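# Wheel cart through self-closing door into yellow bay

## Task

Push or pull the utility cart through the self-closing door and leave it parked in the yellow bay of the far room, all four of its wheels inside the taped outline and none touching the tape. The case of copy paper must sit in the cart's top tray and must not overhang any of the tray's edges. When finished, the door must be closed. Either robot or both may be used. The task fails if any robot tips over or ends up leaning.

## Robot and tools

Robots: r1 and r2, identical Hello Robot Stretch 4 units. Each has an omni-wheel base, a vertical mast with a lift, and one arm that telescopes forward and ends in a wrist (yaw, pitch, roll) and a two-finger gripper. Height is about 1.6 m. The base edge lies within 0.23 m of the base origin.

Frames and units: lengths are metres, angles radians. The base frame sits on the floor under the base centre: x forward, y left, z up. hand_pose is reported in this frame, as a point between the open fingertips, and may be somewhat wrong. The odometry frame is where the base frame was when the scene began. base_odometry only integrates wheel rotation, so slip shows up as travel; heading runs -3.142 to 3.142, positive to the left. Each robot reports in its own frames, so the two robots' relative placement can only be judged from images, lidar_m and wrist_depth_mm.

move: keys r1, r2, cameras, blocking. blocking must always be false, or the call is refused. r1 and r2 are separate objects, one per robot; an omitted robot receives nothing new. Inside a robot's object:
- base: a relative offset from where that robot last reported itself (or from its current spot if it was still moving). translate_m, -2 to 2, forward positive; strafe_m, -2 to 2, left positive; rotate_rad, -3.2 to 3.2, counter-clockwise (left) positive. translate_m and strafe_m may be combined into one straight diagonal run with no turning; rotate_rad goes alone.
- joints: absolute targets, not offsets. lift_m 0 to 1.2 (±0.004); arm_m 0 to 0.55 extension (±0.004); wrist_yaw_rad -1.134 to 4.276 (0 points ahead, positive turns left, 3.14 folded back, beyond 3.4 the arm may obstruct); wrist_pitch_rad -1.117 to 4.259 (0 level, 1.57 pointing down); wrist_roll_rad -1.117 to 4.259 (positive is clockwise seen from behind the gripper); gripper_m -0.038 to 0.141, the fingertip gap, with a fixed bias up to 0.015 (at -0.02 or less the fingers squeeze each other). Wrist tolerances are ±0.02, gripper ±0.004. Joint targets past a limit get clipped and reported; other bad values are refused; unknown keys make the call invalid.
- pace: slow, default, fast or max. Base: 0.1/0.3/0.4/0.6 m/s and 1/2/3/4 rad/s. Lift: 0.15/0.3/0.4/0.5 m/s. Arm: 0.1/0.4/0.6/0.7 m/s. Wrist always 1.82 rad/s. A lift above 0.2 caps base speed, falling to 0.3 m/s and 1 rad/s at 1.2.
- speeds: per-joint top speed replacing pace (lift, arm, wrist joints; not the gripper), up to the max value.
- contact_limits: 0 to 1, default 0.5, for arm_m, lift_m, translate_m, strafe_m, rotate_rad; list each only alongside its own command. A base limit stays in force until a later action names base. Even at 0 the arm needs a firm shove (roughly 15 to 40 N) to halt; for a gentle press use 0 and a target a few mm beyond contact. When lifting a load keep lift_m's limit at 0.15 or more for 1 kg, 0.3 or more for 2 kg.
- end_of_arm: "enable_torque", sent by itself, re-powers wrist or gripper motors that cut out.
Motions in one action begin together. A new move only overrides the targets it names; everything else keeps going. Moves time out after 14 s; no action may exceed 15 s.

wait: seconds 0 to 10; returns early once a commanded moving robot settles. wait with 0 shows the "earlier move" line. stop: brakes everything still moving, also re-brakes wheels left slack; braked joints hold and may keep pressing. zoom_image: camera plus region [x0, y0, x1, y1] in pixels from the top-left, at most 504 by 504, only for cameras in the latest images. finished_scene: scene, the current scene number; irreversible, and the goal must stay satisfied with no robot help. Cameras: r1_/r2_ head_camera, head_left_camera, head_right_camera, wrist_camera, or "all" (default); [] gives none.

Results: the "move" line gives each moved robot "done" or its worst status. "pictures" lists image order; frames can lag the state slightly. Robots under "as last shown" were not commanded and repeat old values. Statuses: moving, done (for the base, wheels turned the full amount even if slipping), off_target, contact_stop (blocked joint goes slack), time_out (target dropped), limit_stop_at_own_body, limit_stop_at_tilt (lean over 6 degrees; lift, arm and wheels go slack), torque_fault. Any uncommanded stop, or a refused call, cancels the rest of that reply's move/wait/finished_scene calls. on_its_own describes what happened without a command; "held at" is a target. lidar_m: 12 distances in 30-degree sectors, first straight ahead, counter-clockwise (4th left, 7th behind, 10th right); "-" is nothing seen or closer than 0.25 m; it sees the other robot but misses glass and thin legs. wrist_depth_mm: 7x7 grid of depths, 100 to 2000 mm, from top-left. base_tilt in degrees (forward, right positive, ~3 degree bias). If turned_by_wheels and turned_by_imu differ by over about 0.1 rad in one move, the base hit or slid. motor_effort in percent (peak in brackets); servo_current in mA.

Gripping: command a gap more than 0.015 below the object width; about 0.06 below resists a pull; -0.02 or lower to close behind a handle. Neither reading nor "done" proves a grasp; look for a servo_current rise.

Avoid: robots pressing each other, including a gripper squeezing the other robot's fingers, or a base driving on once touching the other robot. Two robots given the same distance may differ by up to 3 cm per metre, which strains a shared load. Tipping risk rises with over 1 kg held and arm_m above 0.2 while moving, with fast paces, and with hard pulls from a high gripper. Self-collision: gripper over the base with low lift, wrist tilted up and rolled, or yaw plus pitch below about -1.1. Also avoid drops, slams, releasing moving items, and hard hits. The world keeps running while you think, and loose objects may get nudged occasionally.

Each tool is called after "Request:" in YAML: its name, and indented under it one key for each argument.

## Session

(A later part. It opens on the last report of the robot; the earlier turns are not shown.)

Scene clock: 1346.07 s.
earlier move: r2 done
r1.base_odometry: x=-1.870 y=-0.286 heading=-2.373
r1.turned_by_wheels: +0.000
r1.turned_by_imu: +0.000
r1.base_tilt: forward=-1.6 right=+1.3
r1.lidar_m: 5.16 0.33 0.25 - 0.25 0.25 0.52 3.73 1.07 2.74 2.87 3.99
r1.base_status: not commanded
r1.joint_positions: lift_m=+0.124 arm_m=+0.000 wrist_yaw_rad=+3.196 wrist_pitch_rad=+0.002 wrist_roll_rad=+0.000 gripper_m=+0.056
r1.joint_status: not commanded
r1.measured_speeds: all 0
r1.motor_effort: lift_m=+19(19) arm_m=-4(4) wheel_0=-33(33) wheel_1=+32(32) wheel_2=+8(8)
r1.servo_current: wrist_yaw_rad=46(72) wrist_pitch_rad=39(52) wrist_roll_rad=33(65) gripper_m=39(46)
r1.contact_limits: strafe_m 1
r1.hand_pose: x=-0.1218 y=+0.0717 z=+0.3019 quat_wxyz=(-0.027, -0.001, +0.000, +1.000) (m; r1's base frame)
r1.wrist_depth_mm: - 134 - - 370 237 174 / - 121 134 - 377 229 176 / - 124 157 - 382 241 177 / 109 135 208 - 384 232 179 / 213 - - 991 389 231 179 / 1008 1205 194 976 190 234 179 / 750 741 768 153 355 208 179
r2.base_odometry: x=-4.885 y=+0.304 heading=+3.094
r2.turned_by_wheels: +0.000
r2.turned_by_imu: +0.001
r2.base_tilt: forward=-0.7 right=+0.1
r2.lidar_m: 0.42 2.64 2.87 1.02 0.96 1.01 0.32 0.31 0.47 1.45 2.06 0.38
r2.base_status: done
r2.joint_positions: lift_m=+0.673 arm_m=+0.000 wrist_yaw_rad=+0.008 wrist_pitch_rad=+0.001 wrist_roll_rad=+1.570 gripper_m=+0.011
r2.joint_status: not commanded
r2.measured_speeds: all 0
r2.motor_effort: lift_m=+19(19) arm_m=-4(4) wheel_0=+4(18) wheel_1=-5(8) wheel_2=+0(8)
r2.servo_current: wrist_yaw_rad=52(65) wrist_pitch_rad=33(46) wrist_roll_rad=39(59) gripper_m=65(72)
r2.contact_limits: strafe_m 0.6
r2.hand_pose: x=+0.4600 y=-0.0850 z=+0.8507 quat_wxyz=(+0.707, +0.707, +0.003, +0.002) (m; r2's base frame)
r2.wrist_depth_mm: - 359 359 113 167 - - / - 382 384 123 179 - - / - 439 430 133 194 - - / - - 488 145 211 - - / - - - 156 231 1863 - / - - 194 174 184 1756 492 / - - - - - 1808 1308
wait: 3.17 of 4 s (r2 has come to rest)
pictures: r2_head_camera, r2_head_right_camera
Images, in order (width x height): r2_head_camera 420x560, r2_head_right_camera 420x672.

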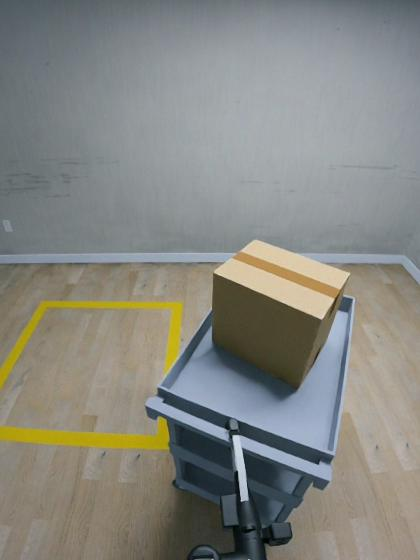

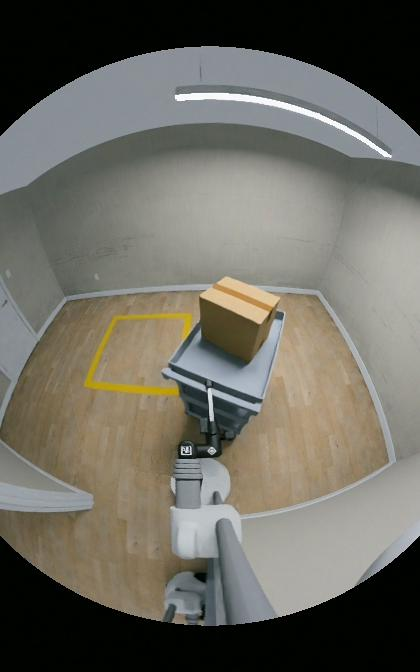

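Request:
move:
  blocking: false
  r2: {"joints":{"gripper_m":0.13}}
  cameras: []

Request:
wait:
  seconds: 2
  cameras: []

Request:
move:
  blocking: false
  r2: {"base":{"translate_m":-0.055},"pace":"slow","contact_limits":{"translate_m":0.3}}
  cameras: []

Request:
wait:
  seconds: 2
  cameras: []

Request:
move:
  blocking: false
  r2: {"joints":{"wrist_yaw_rad":1.6}}
  cameras: []

Request:
wait:
  seconds: 2.5
  cameras: ["r2_head_camera","r2_wrist_camera"]

Scene clock: 1388.30 s.
move: r2 moving
r1: as last shown
r1.lidar_m: 5.17 0.31 0.25 - 0.25 0.25 0.51 3.74 1.10 2.73 2.86 4.02
r1.motor_effort: lift_m=+19(19) arm_m=-4(4) wheel_0=-32(33) wheel_1=+31(32) wheel_2=+8(8)
r1.servo_current: wrist_yaw_rad=39(72) wrist_pitch_rad=39(46) wrist_roll_rad=39(59) gripper_m=39(46)
r1.contact_limits: strafe_m 1
r1.wrist_depth_mm: - 134 - - 370 238 174 / - 121 135 - 377 229 176 / - 124 157 - 382 242 177 / 108 135 208 - 384 231 178 / 213 - - 991 389 232 180 / 1025 1205 193 960 191 233 179 / 750 768 741 153 359 208 179
r2.base_odometry: x=-4.885 y=+0.304 heading=+3.094
r2.turned_by_wheels: +0.000
r2.turned_by_imu: +0.000
r2.base_tilt: forward=-0.7 right=+0.0
r2.lidar_m: 0.45 2.62 2.87 1.02 0.97 1.01 0.34 0.29 0.46 1.44 2.05 0.39
r2.base_status: not commanded
r2.joint_positions: lift_m=+0.673 arm_m=+0.000 wrist_yaw_rad=+0.008 wrist_pitch_rad=+0.001 wrist_roll_rad=+1.570 gripper_m=+0.030
r2.joint_status: gripper_m moving
r2.measured_speeds: all 0
r2.motor_effort: lift_m=+19(19) arm_m=-4(4) wheel_0=+4(5) wheel_1=-5(5) wheel_2=+0(0)
r2.servo_current: wrist_yaw_rad=59(65) wrist_pitch_rad=46(46) wrist_roll_rad=46(52) gripper_m=85(98)
r2.contact_limits: strafe_m 0.6
r2.hand_pose: x=+0.4600 y=-0.0850 z=+0.8507 quat_wxyz=(+0.707, +0.707, +0.003, +0.002) (m; r2's base frame)
r2.wrist_depth_mm: - 362 359 119 170 - - / - 382 375 126 183 750 - / - 439 433 138 198 - - / - - 488 150 213 - - / - - 544 164 235 1921 - / - - 193 175 186 1661 480 / - - - - - 1464 1255
pictures: none
No camera images: "cameras" was empty.

Scene clock: 1389.87 s.
earlier move: r2 done
r1.base_odometry: x=-1.870 y=-0.286 heading=-2.373
r1.turned_by_wheels: +0.000
r1.turned_by_imu: +0.000
r1.base_tilt: forward=-1.5 right=+1.3
r1.lidar_m: 5.18 0.32 0.25 - 0.25 0.25 0.52 3.75 1.07 2.74 2.87 3.99
r1.base_status: not commanded
r1.joint_positions: lift_m=+0.124 arm_m=+0.000 wrist_yaw_rad=+3.196 wrist_pitch_rad=+0.002 wrist_roll_rad=+0.000 gripper_m=+0.056
r1.joint_status: not commanded
r1.measured_speeds: all 0
r1.motor_effort: lift_m=+19(19) arm_m=-3(4) wheel_0=-33(33) wheel_1=+31(32) wheel_2=+8(8)
r1.servo_current: wrist_yaw_rad=39(72) wrist_pitch_rad=39(52) wrist_roll_rad=39(59) gripper_m=39(46)
r1.contact_limits: strafe_m 1
r1.hand_pose: x=-0.1218 y=+0.0717 z=+0.3019 quat_wxyz=(-0.027, -0.001, +0.000, +1.000) (m; r1's base frame)
r1.wrist_depth_mm: - 134 - - 368 236 175 / - 121 135 - 377 228 176 / - 124 157 - 379 243 177 / 109 135 208 - 384 232 178 / 213 - - 991 387 232 179 / 1008 1205 194 976 191 234 179 / 750 750 759 153 359 208 179
r2.base_odometry: x=-4.885 y=+0.304 heading=+3.094
r2.turned_by_wheels: +0.000
r2.turned_by_imu: +0.000
r2.base_tilt: forward=-0.7 right=+0.1
r2.lidar_m: 0.45 2.64 2.86 1.00 0.99 0.99 0.32 0.29 0.47 1.40 2.05 0.36
r2.base_status: not commanded
r2.joint_positions: lift_m=+0.673 arm_m=+0.000 wrist_yaw_rad=+0.005 wrist_pitch_rad=+0.001 wrist_roll_rad=+1.570 gripper_m=+0.130
r2.joint_status: all done
r2.measured_speeds: all 0
r2.motor_effort: lift_m=+19(19) arm_m=-4(4) wheel_0=+5(5) wheel_1=-5(5) wheel_2=+0(0)
r2.servo_current: wrist_yaw_rad=52(65) wrist_pitch_rad=39(46) wrist_roll_rad=33(59) gripper_m=46(124)
r2.contact_limits: strafe_m 0.6
r2.hand_pose: x=+0.4597 y=-0.0860 z=+0.8507 quat_wxyz=(+0.707, +0.707, +0.002, +0.001) (m; r2's base frame)
r2.wrist_depth_mm: - 382 364 121 173 707 - / - 389 379 127 186 768 - / - 442 436 142 200 - - / - - 488 154 218 - - / - - 554 168 233 1921 - / - - 198 176 194 1537 492 / - - - - - 1921 1281
wait: 1.57 of 2 s (r2 has come to rest)
pictures: none
No camera images: "cameras" was empty.

Scene clock: 1390.37 s.
move: r2 moving
r1: as last shown
r1.base_tilt: forward=-1.6 right=+1.3
r1.lidar_m: 5.17 0.36 0.25 - 0.25 0.25 0.52 3.77 1.08 2.73 2.87 4.00
r1.motor_effort: lift_m=+19(19) arm_m=-3(4) wheel_0=-32(33) wheel_1=+32(32) wheel_2=+8(8)
r1.servo_current: wrist_yaw_rad=52(59) wrist_pitch_rad=46(52) wrist_roll_rad=52(65) gripper_m=33(46)
r1.contact_limits: strafe_m 1
r1.wrist_depth_mm: - 134 - - 368 236 174 / - 121 134 - 377 228 176 / - 124 157 - 382 243 177 / 108 135 208 - 384 231 178 / 213 - - 960 389 232 179 / 991 1205 193 960 191 233 180 / 750 750 750 154 359 208 179
r2.base_odometry: x=-4.873 y=+0.303 heading=+3.094
r2.turned_by_wheels: +0.000
r2.turned_by_imu: +0.000
r2.base_tilt: forward=-0.7 right=+0.0
r2.lidar_m: 0.44 2.66 2.88 0.99 0.97 1.03 0.32 0.30 0.43 1.37 2.04 0.40
r2.base_status: translate_m moving
r2.joint_positions: lift_m=+0.673 arm_m=+0.000 wrist_yaw_rad=+0.003 wrist_pitch_rad=+0.001 wrist_roll_rad=+1.570 gripper_m=+0.130
r2.joint_status: not commanded
r2.measured_speeds: translate_m=-0.048 strafe_m=-0.001 rotate_rad=+0.002 lift_m=+0.000 arm_m=+0.000 wrist_yaw_rad=+0.000 wrist_pitch_rad=+0.000 wrist_roll_rad=+0.000
r2.motor_effort: lift_m=+19(19) arm_m=-4(4) wheel_0=-4(7) wheel_1=-7(8) wheel_2=+9(9)
r2.servo_current: wrist_yaw_rad=39(52) wrist_pitch_rad=46(46) wrist_roll_rad=39(59) gripper_m=52(52)
r2.contact_limits: translate_m 0.3
r2.hand_pose: x=+0.4596 y=-0.0866 z=+0.8507 quat_wxyz=(+0.707, +0.707, +0.002, +0.001) (m; r2's base frame)
r2.wrist_depth_mm: - 413 373 180 183 - - / - 392 389 142 196 - - / - 449 442 150 211 - - / - - 500 165 229 - - / - - 554 181 250 1863 - / - - 216 188 195 1430 492 / - - - - - 1808 445
pictures: none
No camera images: "cameras" was empty.

Scene clock: 1391.63 s.
earlier move: r2 done
r1.base_odometry: x=-1.870 y=-0.286 heading=-2.373
r1.turned_by_wheels: +0.000
r1.turned_by_imu: +0.000
r1.base_tilt: forward=-1.6 right=+1.3
r1.lidar_m: 5.18 0.35 0.25 - 0.25 0.25 0.54 3.76 1.09 2.74 2.86 3.98
r1.base_status: not commanded
r1.joint_positions: lift_m=+0.124 arm_m=+0.000 wrist_yaw_rad=+3.196 wrist_pitch_rad=+0.002 wrist_roll_rad=+0.000 gripper_m=+0.056
r1.joint_status: not commanded
r1.measured_speeds: all 0
r1.motor_effort: lift_m=+19(19) arm_m=-3(4) wheel_0=-33(33) wheel_1=+31(32) wheel_2=+8(8)
r1.servo_current: wrist_yaw_rad=59(65) wrist_pitch_rad=39(52) wrist_roll_rad=52(65) gripper_m=46(46)
r1.contact_limits: strafe_m 1
r1.hand_pose: x=-0.1218 y=+0.0717 z=+0.3019 quat_wxyz=(-0.027, -0.001, +0.000, +1.000) (m; r1's base frame)
r1.wrist_depth_mm: - 135 - - 373 237 175 / - 121 135 - 375 229 176 / - 124 157 - 379 242 177 / 109 135 208 - 384 230 178 / 213 - - 931 387 233 180 / 1008 1205 194 917 191 232 179 / 750 759 759 153 359 208 179
r2.base_odometry: x=-4.830 y=+0.301 heading=+3.093
r2.turned_by_wheels: +0.000
r2.turned_by_imu: +0.000
r2.base_tilt: forward=-0.7 right=+0.1
r2.lidar_m: 0.47 2.70 2.87 0.94 0.97 0.90 0.30 0.25 0.39 1.16 2.07 0.42
r2.base_status: done
r2.joint_positions: lift_m=+0.673 arm_m=+0.000 wrist_yaw_rad=+0.003 wrist_pitch_rad=+0.001 wrist_roll_rad=+1.570 gripper_m=+0.130
r2.joint_status: not commanded
r2.measured_speeds: all 0
r2.motor_effort: lift_m=+19(19) arm_m=-4(4) wheel_0=-3(9) wheel_1=-5(8) wheel_2=+6(10)
r2.servo_current: wrist_yaw_rad=46(59) wrist_pitch_rad=46(46) wrist_roll_rad=46(59) gripper_m=52(59)
r2.contact_limits: translate_m 0.3
r2.hand_pose: x=+0.4596 y=-0.0866 z=+0.8507 quat_wxyz=(+0.707, +0.707, +0.002, +0.001) (m; r2's base frame)
r2.wrist_depth_mm: - - 492 211 217 - - / - 436 430 227 233 809 - / - 500 480 243 251 - - / - - 544 264 281 - - / - - 603 230 303 - - / - - 217 243 195 539 496 / - - - - - 1618 449
wait: 1.27 of 2 s (r2 has come to rest)
pictures: none
No camera images: "cameras" was empty.

Scene clock: 1392.13 s.
move: r2 moving
r1: as last shown
r1.lidar_m: 5.16 0.35 0.25 - 0.25 0.26 0.52 3.77 1.08 2.74 2.87 4.03
r1.motor_effort: lift_m=+19(19) arm_m=-3(4) wheel_0=-32(33) wheel_1=+31(32) wheel_2=+8(8)
r1.servo_current: wrist_yaw_rad=33(59) wrist_pitch_rad=39(52) wrist_roll_rad=52(65) gripper_m=39(46)
r1.contact_limits: strafe_m 1
r1.wrist_depth_mm: - 135 - - 370 237 175 / - 121 134 - 377 229 176 / - 124 157 - 382 241 177 / 108 135 208 - 387 231 179 / 213 - - 931 387 230 179 / 1008 1229 193 904 191 232 180 / 750 750 750 153 357 208 179
r2.base_odometry: x=-4.830 y=+0.301 heading=+3.093
r2.turned_by_wheels: +0.000
r2.turned_by_imu: +0.000
r2.base_tilt: forward=-0.7 right=+0.1
r2.lidar_m: 0.45 2.70 2.84 0.96 0.96 0.91 0.30 0.25 0.37 1.17 2.06 0.42
r2.base_status: not commanded
r2.joint_positions: lift_m=+0.673 arm_m=+0.000 wrist_yaw_rad=+0.562 wrist_pitch_rad=+0.001 wrist_roll_rad=+1.570 gripper_m=+0.130
r2.joint_status: wrist_yaw_rad moving
r2.measured_speeds: translate_m=+0.000 strafe_m=+0.000 rotate_rad=+0.000 lift_m=+0.000 arm_m=+0.000 wrist_yaw_rad=+1.736 wrist_pitch_rad=+0.000 wrist_roll_rad=+0.000
r2.motor_effort: lift_m=+19(19) arm_m=-4(4) wheel_0=-4(4) wheel_1=-5(5) wheel_2=+6(6)
r2.servo_current: wrist_yaw_rad=85(137) wrist_pitch_rad=39(46) wrist_roll_rad=52(59) gripper_m=52(59)
r2.contact_limits: translate_m 0.3
r2.hand_pose: x=+0.4616 y=+0.0796 z=+0.8507 quat_wxyz=(+0.680, +0.679, +0.196, +0.196) (m; r2's base frame)
r2.wrist_depth_mm: - - 488 208 220 1756 - / - - - 240 272 1661 484 / - - - 279 - 1756 452 / - - - 353 382 384 387 / - - - 355 - 1576 1205 / - - 217 - 219 1430 1205 / - - - - - 1863 1182
pictures: none
No camera images: "cameras" was empty.

Scene clock: 1393.17 s.
earlier move: r2 done
r1.base_odometry: x=-1.870 y=-0.286 heading=-2.373
r1.turned_by_wheels: +0.000
r1.turned_by_imu: +0.000
r1.base_tilt: forward=-1.6 right=+1.3
r1.lidar_m: 5.17 0.35 0.25 - 0.25 0.25 0.52 3.75 1.08 2.72 2.90 3.98
r1.base_status: not commanded
r1.joint_positions: lift_m=+0.124 arm_m=+0.000 wrist_yaw_rad=+3.196 wrist_pitch_rad=+0.002 wrist_roll_rad=+0.000 gripper_m=+0.056
r1.joint_status: not commanded
r1.measured_speeds: all 0
r1.motor_effort: lift_m=+19(19) arm_m=-4(4) wheel_0=-33(33) wheel_1=+32(32) wheel_2=+8(8)
r1.servo_current: wrist_yaw_rad=52(72) wrist_pitch_rad=33(52) wrist_roll_rad=46(65) gripper_m=39(52)
r1.contact_limits: strafe_m 1
r1.hand_pose: x=-0.1218 y=+0.0717 z=+0.3019 quat_wxyz=(-0.027, -0.001, +0.000, +1.000) (m; r1's base frame)
r1.wrist_depth_mm: - 134 - - 368 237 175 / - 121 134 - 375 228 175 / - 124 157 - 382 241 177 / 109 135 208 - 387 232 178 / 213 - - 946 387 232 180 / 1008 1205 193 917 191 233 180 / 741 768 759 153 357 208 179
r2.base_odometry: x=-4.830 y=+0.301 heading=+3.094
r2.turned_by_wheels: +0.000
r2.turned_by_imu: +0.000
r2.base_tilt: forward=-0.7 right=+0.1
r2.lidar_m: 0.47 2.68 2.84 0.98 0.97 0.89 0.31 0.25 0.37 1.16 2.05 0.42
r2.base_status: not commanded
r2.joint_positions: lift_m=+0.673 arm_m=+0.000 wrist_yaw_rad=+1.597 wrist_pitch_rad=+0.001 wrist_roll_rad=+1.570 gripper_m=+0.130
r2.joint_status: all done
r2.measured_speeds: all 0
r2.motor_effort: lift_m=+19(19) arm_m=-4(4) wheel_0=-3(4) wheel_1=-5(5) wheel_2=+5(6)
r2.servo_current: wrist_yaw_rad=46(137) wrist_pitch_rad=39(52) wrist_roll_rad=52(59) gripper_m=52(59)
r2.contact_limits: translate_m 0.3
r2.hand_pose: x=+0.2507 y=+0.2906 z=+0.8507 quat_wxyz=(+0.494, +0.493, +0.507, +0.506) (m; r2's base frame)
r2.wrist_depth_mm: - - - - - 1661 1182 / - - - - - 1708 1182 / - - - - - 1708 1182 / - - - - - 1708 1205 / - - - - - 1618 1182 / - 186 188 - 189 1366 1205 / - - - - - - -
wait: 1.03 of 2.5 s (r2 has come to rest)
pictures: r2_head_camera, r2_wrist_camera
Images, in order (width x height): r2_head_camera 420x560, r2_wrist_camera 616x392.

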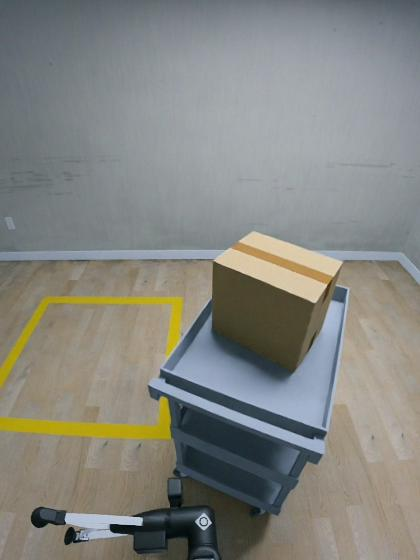

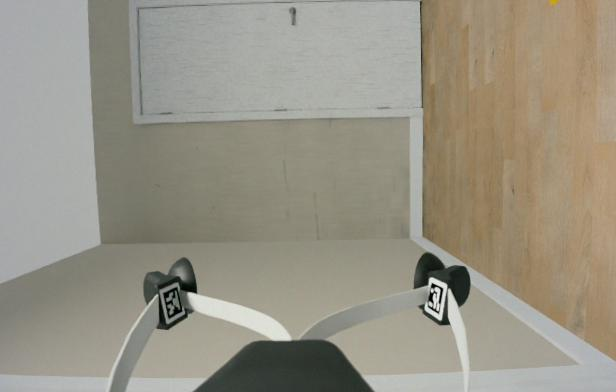

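Request:
move:
  blocking: false
  r2: {"base":{"strafe_m":-0.84},"pace":"default","contact_limits":{"strafe_m":0.3},"joints":{"wrist_roll_rad":0.0,"lift_m":0.65,"gripper_m":0.141}}
  cameras: []

Request:
wait:
  seconds: 5
  cameras: []

Request:
wait:
  seconds: 2
  cameras: ["r2_head_camera","r2_head_left_camera"]

Scene clock: 1404.57 s.
move: r2 moving
r1: as last shown
r1.lidar_m: 5.18 0.34 0.25 - 0.25 0.25 0.51 3.75 1.07 2.75 2.89 3.99
r1.motor_effort: lift_m=+19(19) arm_m=-3(4) wheel_0=-33(33) wheel_1=+31(32) wheel_2=+8(8)
r1.servo_current: wrist_yaw_rad=52(59) wrist_pitch_rad=39(46) wrist_roll_rad=46(65) gripper_m=39(46)
r1.contact_limits: strafe_m 1
r1.wrist_depth_mm: - 134 1308 - 370 237 175 / - 121 135 - 375 229 176 / - 124 156 - 382 242 177 / 109 136 208 - 387 231 179 / 213 - - 960 387 230 179 / 1008 1205 194 917 191 233 179 / 750 750 750 153 357 208 179
r2.base_odometry: x=-4.828 y=+0.338 heading=+3.093
r2.turned_by_wheels: +0.000
r2.turned_by_imu: +0.000
r2.base_tilt: forward=-0.7 right=+0.1
r2.lidar_m: 0.43 0.60 2.89 1.00 1.01 0.85 0.25 0.26 0.37 1.19 2.03 0.41
r2.base_status: strafe_m moving
r2.joint_positions: lift_m=+0.651 arm_m=+0.000 wrist_yaw_rad=+1.597 wrist_pitch_rad=+0.001 wrist_roll_rad=+0.982 gripper_m=+0.139
r2.joint_status: lift_m moving; wrist_roll_rad moving; gripper_m moving
r2.measured_speeds: translate_m=+0.001 strafe_m=-0.140 rotate_rad=-0.003 lift_m=-0.020 arm_m=+0.000 wrist_yaw_rad=+0.000 wrist_pitch_rad=+0.000 wrist_roll_rad=-1.820
r2.motor_effort: lift_m=+16(20) arm_m=-4(4) wheel_0=+12(14) wheel_1=-12(12) wheel_2=+0(3)
r2.servo_current: wrist_yaw_rad=46(52) wrist_pitch_rad=39(46) wrist_roll_rad=65(117) gripper_m=59(85)
r2.contact_limits: strafe_m 0.3
r2.hand_pose: x=+0.2507 y=+0.2906 z=+0.8285 quat_wxyz=(+0.615, +0.329, +0.338, +0.631) (m; r2's base frame)
r2.wrist_depth_mm: - - - - - - - / - - - - - - 1808 / - - - - - - 1576 / - - - - - 1921 1336 / - - - - - 1576 1205 / - 202 177 159 1756 1160 1078 / - - - - - 1336 976
pictures: none
No camera images: "cameras" was empty.

Scene clock: 1408.20 s.
earlier move: r2 done
r1.base_odometry: x=-1.870 y=-0.286 heading=-2.373
r1.turned_by_wheels: +0.000
r1.turned_by_imu: +0.000
r1.base_tilt: forward=-1.6 right=+1.3
r1.lidar_m: 5.16 0.35 0.25 - 0.25 0.25 0.52 3.77 1.08 2.75 2.89 4.00
r1.base_status: not commanded
r1.joint_positions: lift_m=+0.124 arm_m=+0.000 wrist_yaw_rad=+3.196 wrist_pitch_rad=+0.002 wrist_roll_rad=+0.000 gripper_m=+0.056
r1.joint_status: not commanded
r1.measured_speeds: all 0
r1.motor_effort: lift_m=+19(19) arm_m=-3(4) wheel_0=-33(33) wheel_1=+32(32) wheel_2=+8(8)
r1.servo_current: wrist_yaw_rad=46(78) wrist_pitch_rad=39(52) wrist_roll_rad=33(65) gripper_m=33(52)
r1.contact_limits: strafe_m 1
r1.hand_pose: x=-0.1218 y=+0.0717 z=+0.3019 quat_wxyz=(-0.027, -0.001, +0.000, +1.000) (m; r1's base frame)
r1.wrist_depth_mm: - 134 - - 370 238 175 / - 121 135 - 377 229 176 / - 124 157 - 379 242 177 / 108 136 208 - 382 230 179 / 213 - - 1983 387 232 180 / 1008 1205 194 1160 191 232 179 / 750 759 759 153 357 208 179
r2.base_odometry: x=-4.790 y=+1.140 heading=+3.094
r2.turned_by_wheels: +0.000
r2.turned_by_imu: -0.001
r2.base_tilt: forward=-0.6 right=+0.0
r2.lidar_m: 2.52 0.71 0.67 1.79 0.37 0.28 0.27 0.28 0.43 1.12 1.14 1.67
r2.base_status: done
r2.joint_positions: lift_m=+0.650 arm_m=+0.000 wrist_yaw_rad=+1.597 wrist_pitch_rad=+0.001 wrist_roll_rad=+0.002 gripper_m=+0.141
r2.joint_status: all done
r2.measured_speeds: all 0
r2.motor_effort: lift_m=+14(20) arm_m=-4(4) wheel_0=+2(15) wheel_1=-1(13) wheel_2=+0(3)
r2.servo_current: wrist_yaw_rad=52(59) wrist_pitch_rad=33(46) wrist_roll_rad=46(117) gripper_m=59(85)
r2.contact_limits: strafe_m 0.3
r2.hand_pose: x=+0.2507 y=+0.2906 z=+0.8281 quat_wxyz=(+0.698, +0.000, +0.001, +0.716) (m; r2's base frame)
r2.wrist_depth_mm: 647 - - - - - - / 683 - - - - - - / 691 - - - - - - / 683 - - - - 459 415 / 683 - - - - 436 410 / 676 - 1808 - - 204 - / - 1808 1708 - 1921 469 -
wait: 3.63 of 5 s (r2 has come to rest)
pictures: none
No camera images: "cameras" was empty.

Scene clock: 1410.20 s.
r1.base_odometry: x=-1.870 y=-0.286 heading=-2.373
r1.turned_by_wheels: +0.000
r1.turned_by_imu: +0.000
r1.base_tilt: forward=-1.6 right=+1.3
r1.lidar_m: 5.15 0.34 0.25 - 0.25 0.25 0.50 3.73 1.09 2.73 2.86 4.00
r1.base_status: not commanded
r1.joint_positions: lift_m=+0.124 arm_m=+0.000 wrist_yaw_rad=+3.196 wrist_pitch_rad=+0.002 wrist_roll_rad=+0.000 gripper_m=+0.056
r1.joint_status: not commanded
r1.measured_speeds: all 0
r1.motor_effort: lift_m=+19(19) arm_m=-3(4) wheel_0=-33(33) wheel_1=+31(32) wheel_2=+8(8)
r1.servo_current: wrist_yaw_rad=39(78) wrist_pitch_rad=39(52) wrist_roll_rad=59(65) gripper_m=39(52)
r1.contact_limits: strafe_m 1
r1.hand_pose: x=-0.1218 y=+0.0717 z=+0.3019 quat_wxyz=(-0.027, -0.001, +0.000, +1.000) (m; r1's base frame)
r1.wrist_depth_mm: - 135 - - 370 237 175 / - 121 134 - 377 228 176 / - 124 157 - 379 242 177 / 108 135 208 - 387 231 178 / 213 - - 1921 387 232 179 / 1008 1205 193 1182 191 233 180 / 759 750 750 154 355 208 179
r2.base_odometry: x=-4.790 y=+1.140 heading=+3.094
r2.turned_by_wheels: +0.000
r2.turned_by_imu: +0.000
r2.base_tilt: forward=-0.6 right=+0.0
r2.lidar_m: 2.53 0.71 0.67 1.79 0.39 0.29 0.27 0.29 0.43 1.10 1.15 1.67
r2.base_status: done
r2.joint_positions: lift_m=+0.650 arm_m=+0.000 wrist_yaw_rad=+1.597 wrist_pitch_rad=+0.001 wrist_roll_rad=+0.002 gripper_m=+0.141
r2.joint_status: all done
r2.measured_speeds: all 0
r2.motor_effort: lift_m=+14(20) arm_m=-4(4) wheel_0=+2(15) wheel_1=-1(13) wheel_2=+0(3)
r2.servo_current: wrist_yaw_rad=46(59) wrist_pitch_rad=46(46) wrist_roll_rad=46(117) gripper_m=52(85)
r2.contact_limits: strafe_m 0.3
r2.hand_pose: x=+0.2507 y=+0.2906 z=+0.8281 quat_wxyz=(+0.698, +0.000, +0.001, +0.716) (m; r2's base frame)
r2.wrist_depth_mm: 654 - - - - - - / 691 - - - - - - / 691 - - - - - - / 676 - - - - 455 413 / 683 - - - - 436 407 / 676 - 1661 - - 204 - / - 1808 1708 - 1863 466 -
wait: 2.00 s; at rest by 0.27 s
pictures: r2_head_camera, r2_head_left_camera
Images, in order (width x height): r2_head_camera 420x560, r2_head_left_camera 420x672.

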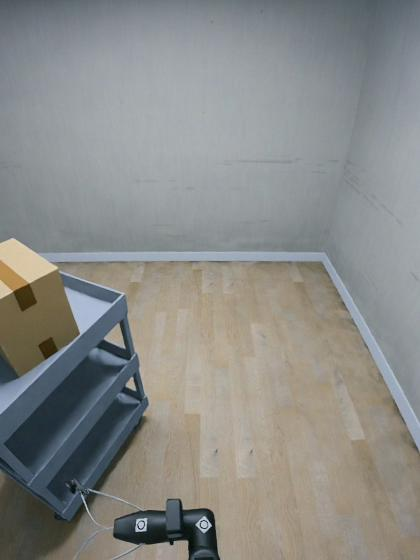

